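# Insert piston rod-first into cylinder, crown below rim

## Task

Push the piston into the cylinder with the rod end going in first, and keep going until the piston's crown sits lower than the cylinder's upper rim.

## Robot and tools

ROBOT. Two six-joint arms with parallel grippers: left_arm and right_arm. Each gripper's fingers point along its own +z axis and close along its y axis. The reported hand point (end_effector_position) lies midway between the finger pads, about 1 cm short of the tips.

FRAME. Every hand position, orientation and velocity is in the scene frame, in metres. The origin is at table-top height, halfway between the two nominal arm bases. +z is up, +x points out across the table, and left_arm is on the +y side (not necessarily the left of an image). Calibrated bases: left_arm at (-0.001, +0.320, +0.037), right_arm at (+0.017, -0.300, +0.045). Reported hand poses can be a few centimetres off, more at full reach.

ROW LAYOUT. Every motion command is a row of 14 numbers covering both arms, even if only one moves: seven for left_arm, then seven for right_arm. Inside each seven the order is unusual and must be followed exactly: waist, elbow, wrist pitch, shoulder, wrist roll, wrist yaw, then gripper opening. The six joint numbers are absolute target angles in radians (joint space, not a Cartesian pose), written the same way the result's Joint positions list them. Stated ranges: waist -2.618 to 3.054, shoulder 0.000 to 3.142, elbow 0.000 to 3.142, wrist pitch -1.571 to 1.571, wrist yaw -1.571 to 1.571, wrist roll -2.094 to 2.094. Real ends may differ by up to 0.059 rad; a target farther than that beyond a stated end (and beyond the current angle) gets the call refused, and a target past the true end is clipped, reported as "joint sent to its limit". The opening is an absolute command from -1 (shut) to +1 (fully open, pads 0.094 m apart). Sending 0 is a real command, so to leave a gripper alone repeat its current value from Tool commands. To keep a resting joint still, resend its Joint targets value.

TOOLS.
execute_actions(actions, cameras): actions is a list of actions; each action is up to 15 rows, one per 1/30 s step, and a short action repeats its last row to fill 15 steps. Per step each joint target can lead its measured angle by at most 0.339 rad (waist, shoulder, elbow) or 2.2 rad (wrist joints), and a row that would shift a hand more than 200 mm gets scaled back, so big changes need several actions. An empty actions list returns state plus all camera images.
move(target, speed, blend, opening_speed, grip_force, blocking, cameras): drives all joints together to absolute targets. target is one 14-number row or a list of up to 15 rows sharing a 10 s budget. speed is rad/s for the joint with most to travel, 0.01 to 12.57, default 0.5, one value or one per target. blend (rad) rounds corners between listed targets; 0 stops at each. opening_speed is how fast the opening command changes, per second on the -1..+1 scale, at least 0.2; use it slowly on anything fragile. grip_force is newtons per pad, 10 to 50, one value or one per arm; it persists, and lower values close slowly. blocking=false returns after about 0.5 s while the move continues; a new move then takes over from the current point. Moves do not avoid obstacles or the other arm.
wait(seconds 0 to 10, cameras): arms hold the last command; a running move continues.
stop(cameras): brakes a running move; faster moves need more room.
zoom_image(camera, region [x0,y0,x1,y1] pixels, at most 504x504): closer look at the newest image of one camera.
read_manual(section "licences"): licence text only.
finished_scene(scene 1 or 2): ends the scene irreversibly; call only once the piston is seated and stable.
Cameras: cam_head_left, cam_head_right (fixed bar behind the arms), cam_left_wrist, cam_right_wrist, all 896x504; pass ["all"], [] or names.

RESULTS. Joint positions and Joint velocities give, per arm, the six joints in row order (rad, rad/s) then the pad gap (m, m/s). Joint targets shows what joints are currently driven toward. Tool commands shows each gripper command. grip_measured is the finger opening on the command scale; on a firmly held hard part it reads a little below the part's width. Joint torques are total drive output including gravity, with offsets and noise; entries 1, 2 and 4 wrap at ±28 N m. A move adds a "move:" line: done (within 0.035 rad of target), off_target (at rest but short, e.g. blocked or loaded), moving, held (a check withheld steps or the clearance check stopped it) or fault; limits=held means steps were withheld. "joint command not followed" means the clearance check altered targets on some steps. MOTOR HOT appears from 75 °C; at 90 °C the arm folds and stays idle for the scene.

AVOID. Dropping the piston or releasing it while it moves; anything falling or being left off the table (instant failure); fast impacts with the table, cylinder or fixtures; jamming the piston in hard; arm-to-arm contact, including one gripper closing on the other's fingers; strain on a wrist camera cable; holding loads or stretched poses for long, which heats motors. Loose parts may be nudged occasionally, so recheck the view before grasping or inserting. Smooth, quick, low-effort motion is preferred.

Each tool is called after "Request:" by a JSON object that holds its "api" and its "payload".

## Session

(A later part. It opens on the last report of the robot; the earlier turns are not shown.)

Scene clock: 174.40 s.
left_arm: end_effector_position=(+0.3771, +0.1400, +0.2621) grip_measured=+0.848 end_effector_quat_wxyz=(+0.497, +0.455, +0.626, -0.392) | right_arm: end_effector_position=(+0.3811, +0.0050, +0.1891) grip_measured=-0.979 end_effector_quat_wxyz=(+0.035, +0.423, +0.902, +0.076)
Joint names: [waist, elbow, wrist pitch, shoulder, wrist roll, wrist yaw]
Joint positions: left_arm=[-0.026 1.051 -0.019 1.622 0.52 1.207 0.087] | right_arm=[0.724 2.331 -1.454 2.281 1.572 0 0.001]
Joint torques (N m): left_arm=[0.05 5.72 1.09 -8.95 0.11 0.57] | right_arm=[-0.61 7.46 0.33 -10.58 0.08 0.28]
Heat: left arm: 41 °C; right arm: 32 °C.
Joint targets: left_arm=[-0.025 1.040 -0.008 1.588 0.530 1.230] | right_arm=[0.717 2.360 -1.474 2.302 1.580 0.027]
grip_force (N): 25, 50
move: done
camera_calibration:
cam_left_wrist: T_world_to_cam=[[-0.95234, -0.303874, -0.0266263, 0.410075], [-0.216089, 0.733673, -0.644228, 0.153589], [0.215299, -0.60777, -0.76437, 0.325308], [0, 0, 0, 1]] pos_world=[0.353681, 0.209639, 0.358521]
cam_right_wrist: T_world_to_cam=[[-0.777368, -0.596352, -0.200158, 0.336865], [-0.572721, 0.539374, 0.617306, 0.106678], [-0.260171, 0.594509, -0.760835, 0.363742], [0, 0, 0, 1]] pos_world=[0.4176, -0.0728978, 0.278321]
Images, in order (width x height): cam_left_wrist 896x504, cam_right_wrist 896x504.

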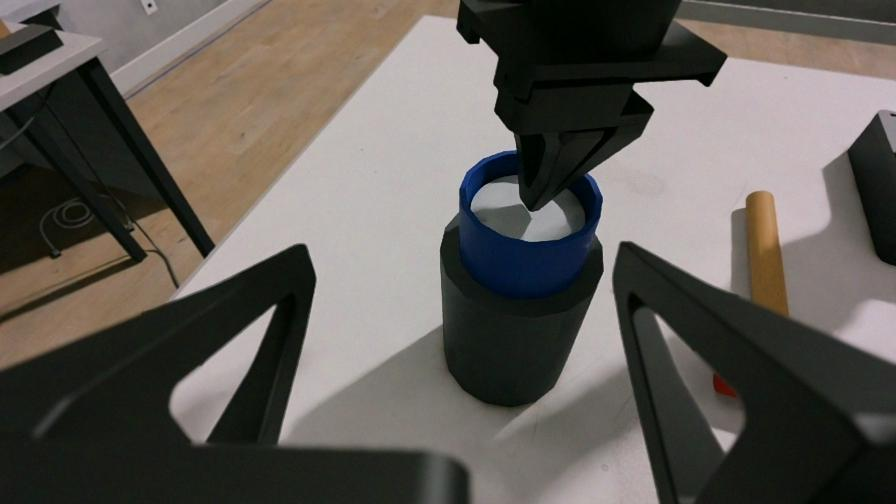

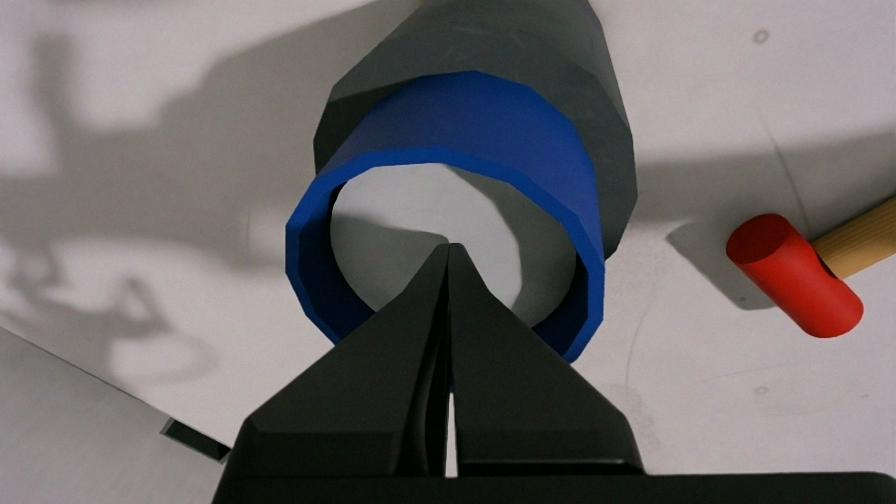

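Request:
{"api": "move", "payload": {"target": [[-0.025, 1.04, -0.008, 1.588, 0.53, 1.23, 0.85, 0.711, 2.331, -1.476, 2.312, 1.58, 0.027, -1.0], [-0.025, 1.04, -0.008, 1.588, 0.53, 1.23, 0.85, 0.711, 2.249, -1.54, 2.409, 1.58, 0.027, -1.0]], "speed": [0.1, 0.12], "blend": [0.02, 0], "cameras": ["cam_left_wrist", "cam_right_wrist"]}}

Request:
{"api": "zoom_image", "payload": {"camera": "cam_left_wrist", "region": [420, 100, 640, 320]}}

Scene clock: 178.93 s.
left_arm: end_effector_position=(+0.3771, +0.1400, +0.2621) grip_measured=+0.848 end_effector_quat_wxyz=(+0.497, +0.455, +0.626, -0.392) | right_arm: end_effector_position=(+0.3805, +0.0022, +0.1761) grip_measured=-0.979 end_effector_quat_wxyz=(+0.028, +0.425, +0.903, +0.060)
Joint names: [waist, elbow, wrist pitch, shoulder, wrist roll, wrist yaw]
Joint positions: left_arm=[-0.026 1.051 -0.019 1.622 0.52 1.207 0.087] | right_arm=[0.72 2.318 -1.455 2.301 1.572 0 0.001]
Joint torques (N m): left_arm=[0.05 5.74 1.09 -8.95 0.11 0.57] | right_arm=[-0.84 0.28 -0.49 -3.07 0.11 0.29]
Heat: left arm: 41 °C; right arm: 32 °C.
Joint targets: left_arm=[-0.025 1.040 -0.008 1.588 0.530 1.230] | right_arm=[0.711 2.249 -1.540 2.409 1.580 0.027]
grip_force (N): 25, 50
move: off_target (right_arm); blend cut to 0.0145 rad at target 1; right_arm: the shoulder is farthest, 0.108 rad from its target
camera_calibration:
cam_left_wrist: T_world_to_cam=[[-0.95234, -0.303874, -0.0266263, 0.410075], [-0.216089, 0.733673, -0.644228, 0.153589], [0.215299, -0.60777, -0.76437, 0.325308], [0, 0, 0, 1]] pos_world=[0.353681, 0.209639, 0.358521]
cam_right_wrist: T_world_to_cam=[[-0.784436, -0.59746, -0.166435, 0.32896], [-0.554343, 0.555065, 0.620166, 0.108319], [-0.278142, 0.578743, -0.766612, 0.363313], [0, 0, 0, 1]] pos_world=[0.419147, -0.0738483, 0.266095]
Images, in order (width x height): cam_left_wrist 896x504, cam_right_wrist 896x504.

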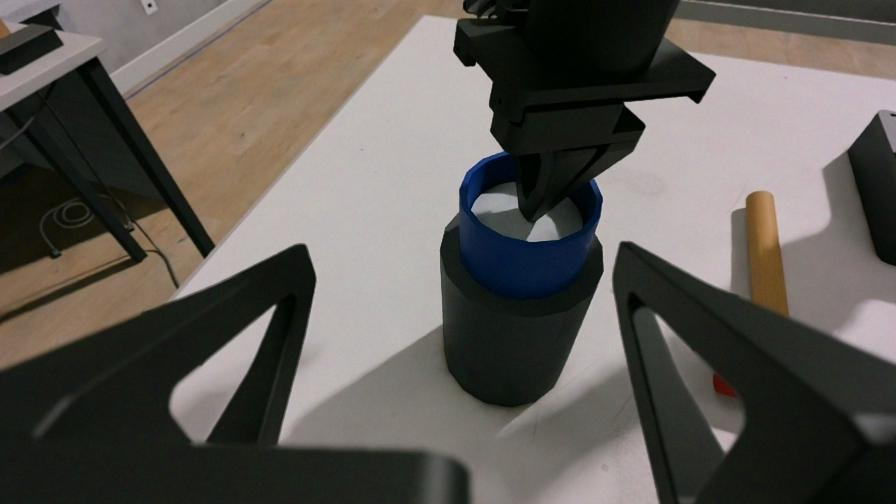

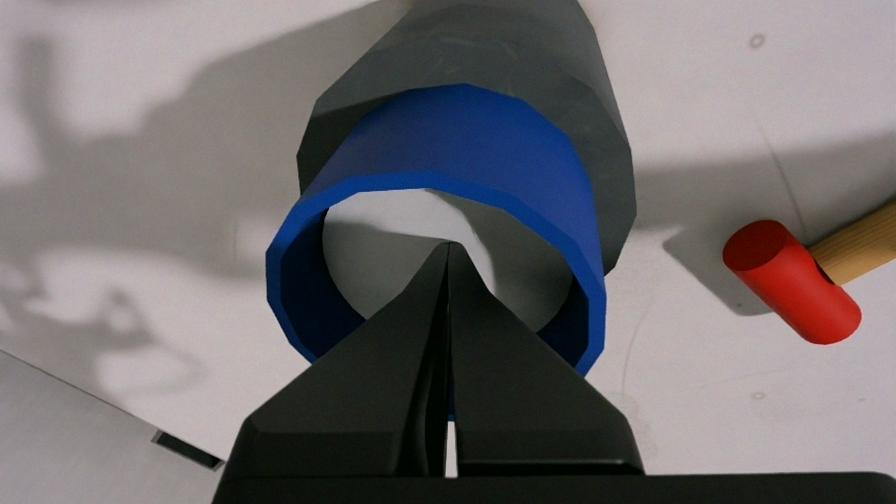

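Scaled by 2.291 from the camera's 896x504 image, which has a finer 1280x720 frame.

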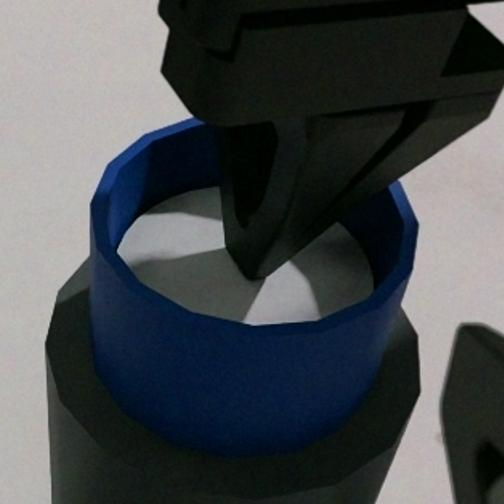

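Request:
{"api": "move", "payload": {"target": [-0.025, 1.04, -0.008, 1.588, 0.53, 1.23, 0.85, 0.711, 2.17, -1.575, 2.52, 1.58, 0.027, -1.0], "speed": 0.12, "cameras": ["cam_left_wrist", "cam_right_wrist"]}}

Request:
{"api": "zoom_image", "payload": {"camera": "cam_left_wrist", "region": [420, 100, 640, 320]}}

Scene clock: 181.37 s.
left_arm: end_effector_position=(+0.3771, +0.1400, +0.2621) grip_measured=+0.848 end_effector_quat_wxyz=(+0.497, +0.455, +0.626, -0.392) | right_arm: end_effector_position=(+0.3796, +0.0012, +0.1376) grip_measured=-0.980 end_effector_quat_wxyz=(+0.012, +0.426, +0.904, +0.026)
Joint names: [waist, elbow, wrist pitch, shoulder, wrist roll, wrist yaw]
Joint positions: left_arm=[-0.026 1.051 -0.019 1.622 0.52 1.207 0.087] | right_arm=[0.72 2.281 -1.429 2.365 1.572 0 0.001]
Joint torques (N m): left_arm=[0.06 5.74 1.09 -8.94 0.1 0.57] | right_arm=[-0.79 -3 -1.37 0.65 0.08 0.31]
Heat: left arm: 41 °C; right arm: 32 °C.
Joint targets: left_arm=[-0.025 1.040 -0.008 1.588 0.530 1.230] | right_arm=[0.711 2.170 -1.575 2.520 1.580 0.027]
grip_force (N): 25, 50
move: off_target (right_arm); right_arm: the shoulder is farthest, 0.155 rad from its target
camera_calibration:
cam_left_wrist: T_world_to_cam=[[-0.95234, -0.303874, -0.0266263, 0.410075], [-0.216089, 0.733673, -0.644228, 0.153589], [0.215299, -0.60777, -0.76437, 0.325308], [0, 0, 0, 1]] pos_world=[0.353681, 0.209639, 0.358521]
cam_right_wrist: T_world_to_cam=[[-0.792431, -0.603038, -0.0916395, 0.313929], [-0.517677, 0.585452, 0.623904, 0.117754], [-0.322587, 0.541841, -0.77611, 0.352328], [0, 0, 0, 1]] pos_world=[0.423382, -0.0705342, 0.228746]
Images, in order (width x height): cam_left_wrist 896x504, cam_right_wrist 896x504.

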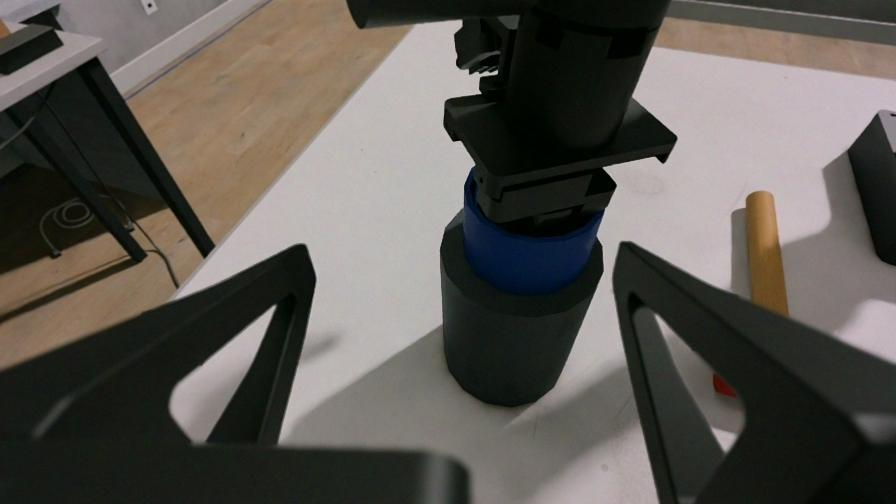

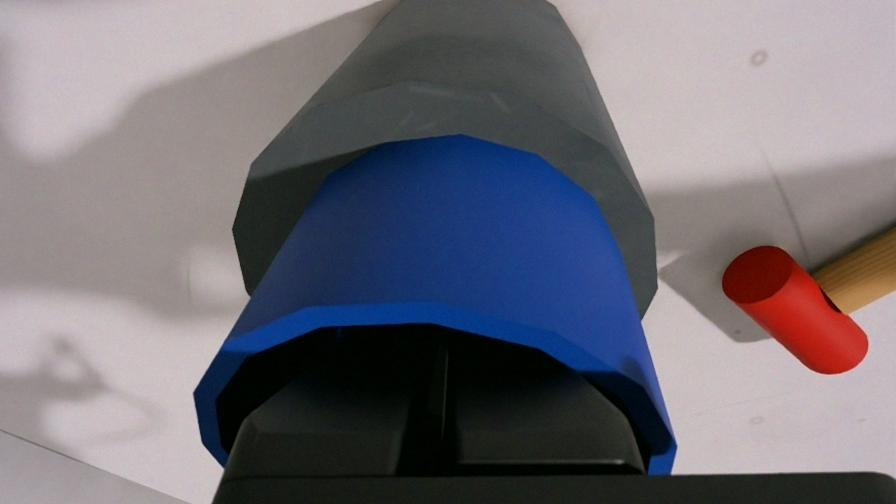

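Scaled by 2.291 from the camera's 896x504 image, which has a finer 1280x720 frame.

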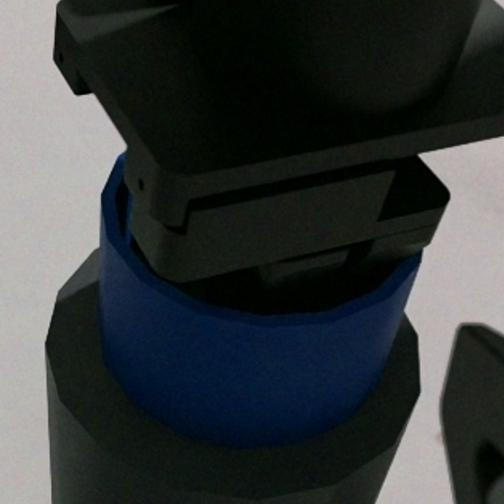

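Request:
{"api": "move", "payload": {"target": [[-0.025, 1.04, -0.008, 1.588, 0.53, 1.23, 0.85, 0.716, 2.281, -1.429, 2.365, 1.58, 0.02, -1.0], [-0.025, 1.04, -0.008, 1.588, 0.53, 1.23, 0.85, 0.716, 2.281, -1.429, 2.25, 1.58, 0.02, -1.0]], "speed": [0.2, 0.12], "cameras": ["cam_left_wrist", "cam_right_wrist"]}}

Request:
{"api": "zoom_image", "payload": {"camera": "cam_left_wrist", "region": [420, 100, 640, 320]}}

Scene clock: 187.47 s.
left_arm: end_effector_position=(+0.3771, +0.1400, +0.2621) grip_measured=+0.848 end_effector_quat_wxyz=(+0.497, +0.455, +0.626, -0.392) | right_arm: end_effector_position=(+0.3829, +0.0041, +0.1745) grip_measured=-0.980 end_effector_quat_wxyz=(+0.032, +0.425, +0.902, +0.069)
Joint names: [waist, elbow, wrist pitch, shoulder, wrist roll, wrist yaw]
Joint positions: left_arm=[-0.026 1.051 -0.019 1.622 0.52 1.207 0.087] | right_arm=[0.72 2.283 -1.416 2.286 1.572 0 0.001]
Joint torques (N m): left_arm=[0.05 5.74 1.09 -8.95 0.11 0.57] | right_arm=[-0.27 5.12 0.35 -16.03 0.08 0.2]
Heat: left arm: 41 °C; right arm: 32 °C.
Joint targets: left_arm=[-0.025 1.040 -0.008 1.588 0.530 1.230] | right_arm=[0.716 2.281 -1.429 2.250 1.580 0.020]
grip_force (N): 25, 50
move: off_target (right_arm); right_arm: the shoulder is farthest, 0.036 rad from its target
camera_calibration:
cam_left_wrist: T_world_to_cam=[[-0.95234, -0.303874, -0.0266263, 0.410075], [-0.216089, 0.733673, -0.644228, 0.153589], [0.215299, -0.60777, -0.76437, 0.325308], [0, 0, 0, 1]] pos_world=[0.353681, 0.209639, 0.358521]
cam_right_wrist: T_world_to_cam=[[-0.782341, -0.594697, -0.185144, 0.334119], [-0.562864, 0.547758, 0.618987, 0.11316], [-0.266696, 0.58847, -0.763267, 0.356674], [0, 0, 0, 1]] pos_world=[0.420212, -0.0731766, 0.264053]
Images, in order (width x height): cam_left_wrist 896x504, cam_right_wrist 896x504.

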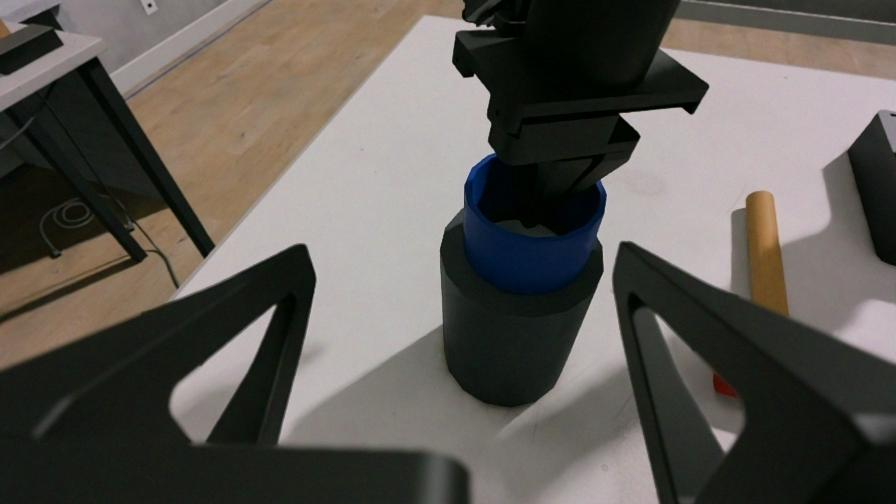

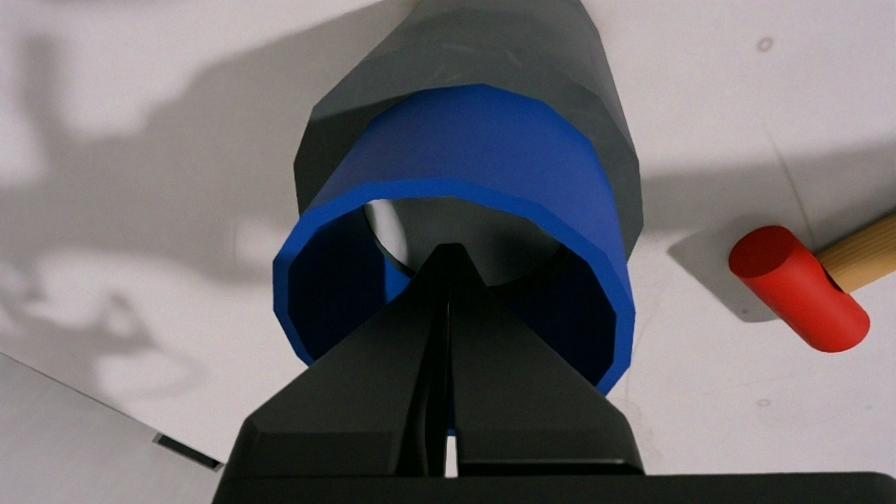

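Scaled by 2.291 from the camera's 896x504 image, which has a finer 1280x720 frame.

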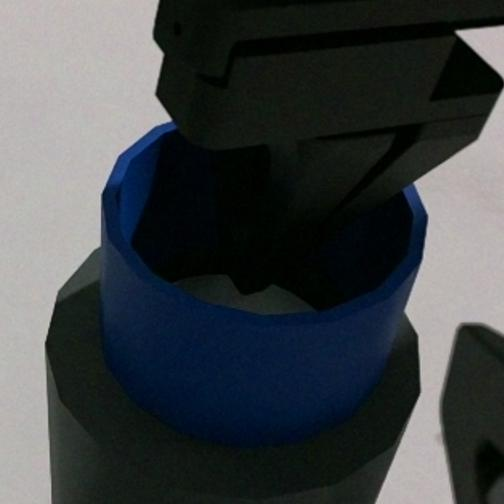

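Request:
{"api": "zoom_image", "payload": {"camera": "cam_right_wrist", "region": [260, 170, 660, 400]}}

Request:
{"api": "move", "payload": {"target": [[-0.025, 1.04, -0.008, 1.588, 0.53, 1.23, 0.85, 0.716, 2.281, -1.429, 2.15, 1.58, 0.02, -1.0], [-0.025, 1.04, -0.008, 1.588, 0.53, 1.23, 0.85, 0.716, 2.085, -1.22, 1.946, 1.58, 0.02, -1.0], [-0.025, 1.04, -0.008, 1.588, 0.53, 1.23, 0.85, 0.25, 1.35, -0.4, 1.72, 0.5, -0.85, -1.0]], "speed": [0.2, 0.4, 0.7], "blend": [0.03, 0.06, 0], "cameras": ["cam_left_wrist", "cam_head_left"]}}

Request:
{"api": "zoom_image", "payload": {"camera": "cam_left_wrist", "region": [420, 100, 640, 320]}}

Scaled by 1.260 from the camera's 896x504 image, which has a finer 1280x720 frame.

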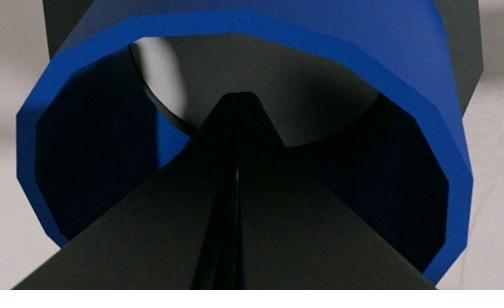

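Scene clock: 191.70 s.
left_arm: end_effector_position=(+0.3771, +0.1400, +0.2621) grip_measured=+0.848 end_effector_quat_wxyz=(+0.497, +0.455, +0.626, -0.392) | right_arm: end_effector_position=(+0.4272, -0.0702, +0.2472) grip_measured=-0.980 end_effector_quat_wxyz=(+0.186, -0.027, +0.861, +0.472)
Joint names: [waist, elbow, wrist pitch, shoulder, wrist roll, wrist yaw]
Joint positions: left_arm=[-0.026 1.051 -0.019 1.622 0.52 1.207 0.087] | right_arm=[0.25 1.364 -0.412 1.755 0.513 -0.831 0.001]
Joint torques (N m): left_arm=[0.06 5.74 1.09 -8.95 0.11 0.57] | right_arm=[0.01 5.15 1.56 -12.3 -0.09 -0.52]
Heat: left arm: 41 °C; right arm: 32 °C.
Joint targets: left_arm=[-0.025 1.040 -0.008 1.588 0.530 1.230] | right_arm=[0.250 1.350 -0.400 1.720 0.500 -0.850]
grip_force (N): 25, 50
move: done
camera_calibration:
cam_left_wrist: T_world_to_cam=[[-0.95234, -0.303874, -0.0266263, 0.410075], [-0.216089, 0.733673, -0.644228, 0.153589], [0.215299, -0.60777, -0.76437, 0.325308], [0, 0, 0, 1]] pos_world=[0.353681, 0.209639, 0.358521]
Images, in order (width x height): cam_head_left 896x504, cam_left_wrist 896x504.

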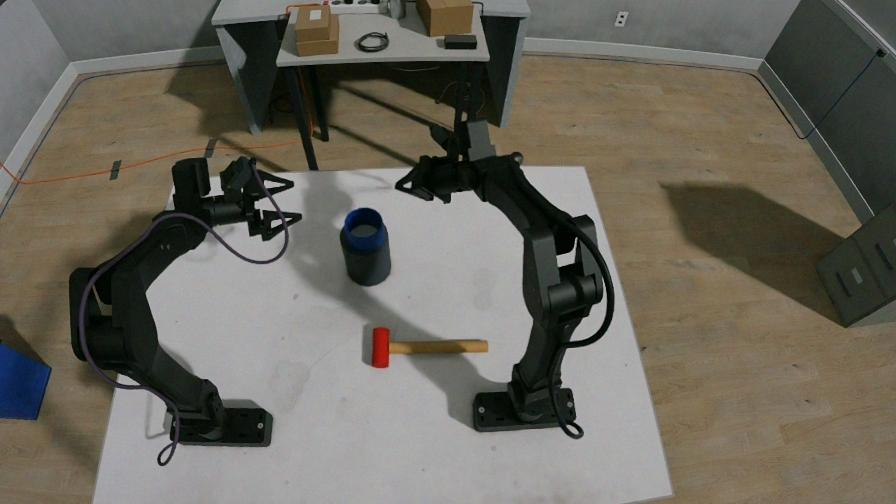

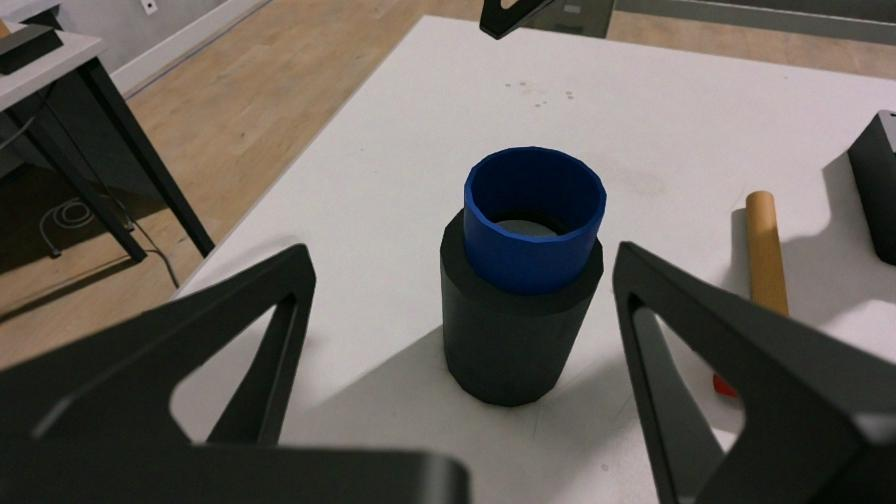

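Scaled by 2.291 from the camera's 896x504 image, which has a finer 1280x720 frame.

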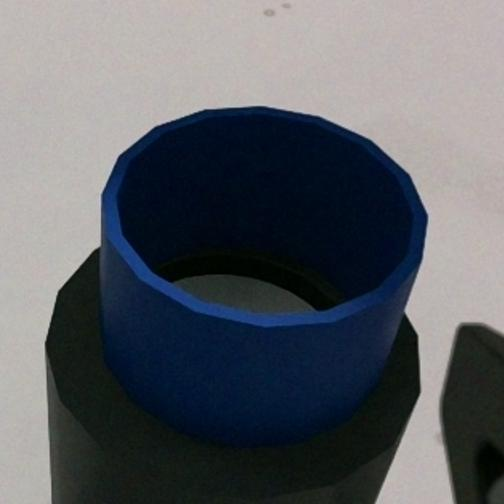

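Request:
{"api": "finished_scene", "payload": {"scene": 2}}

The scene is finished: the task was done.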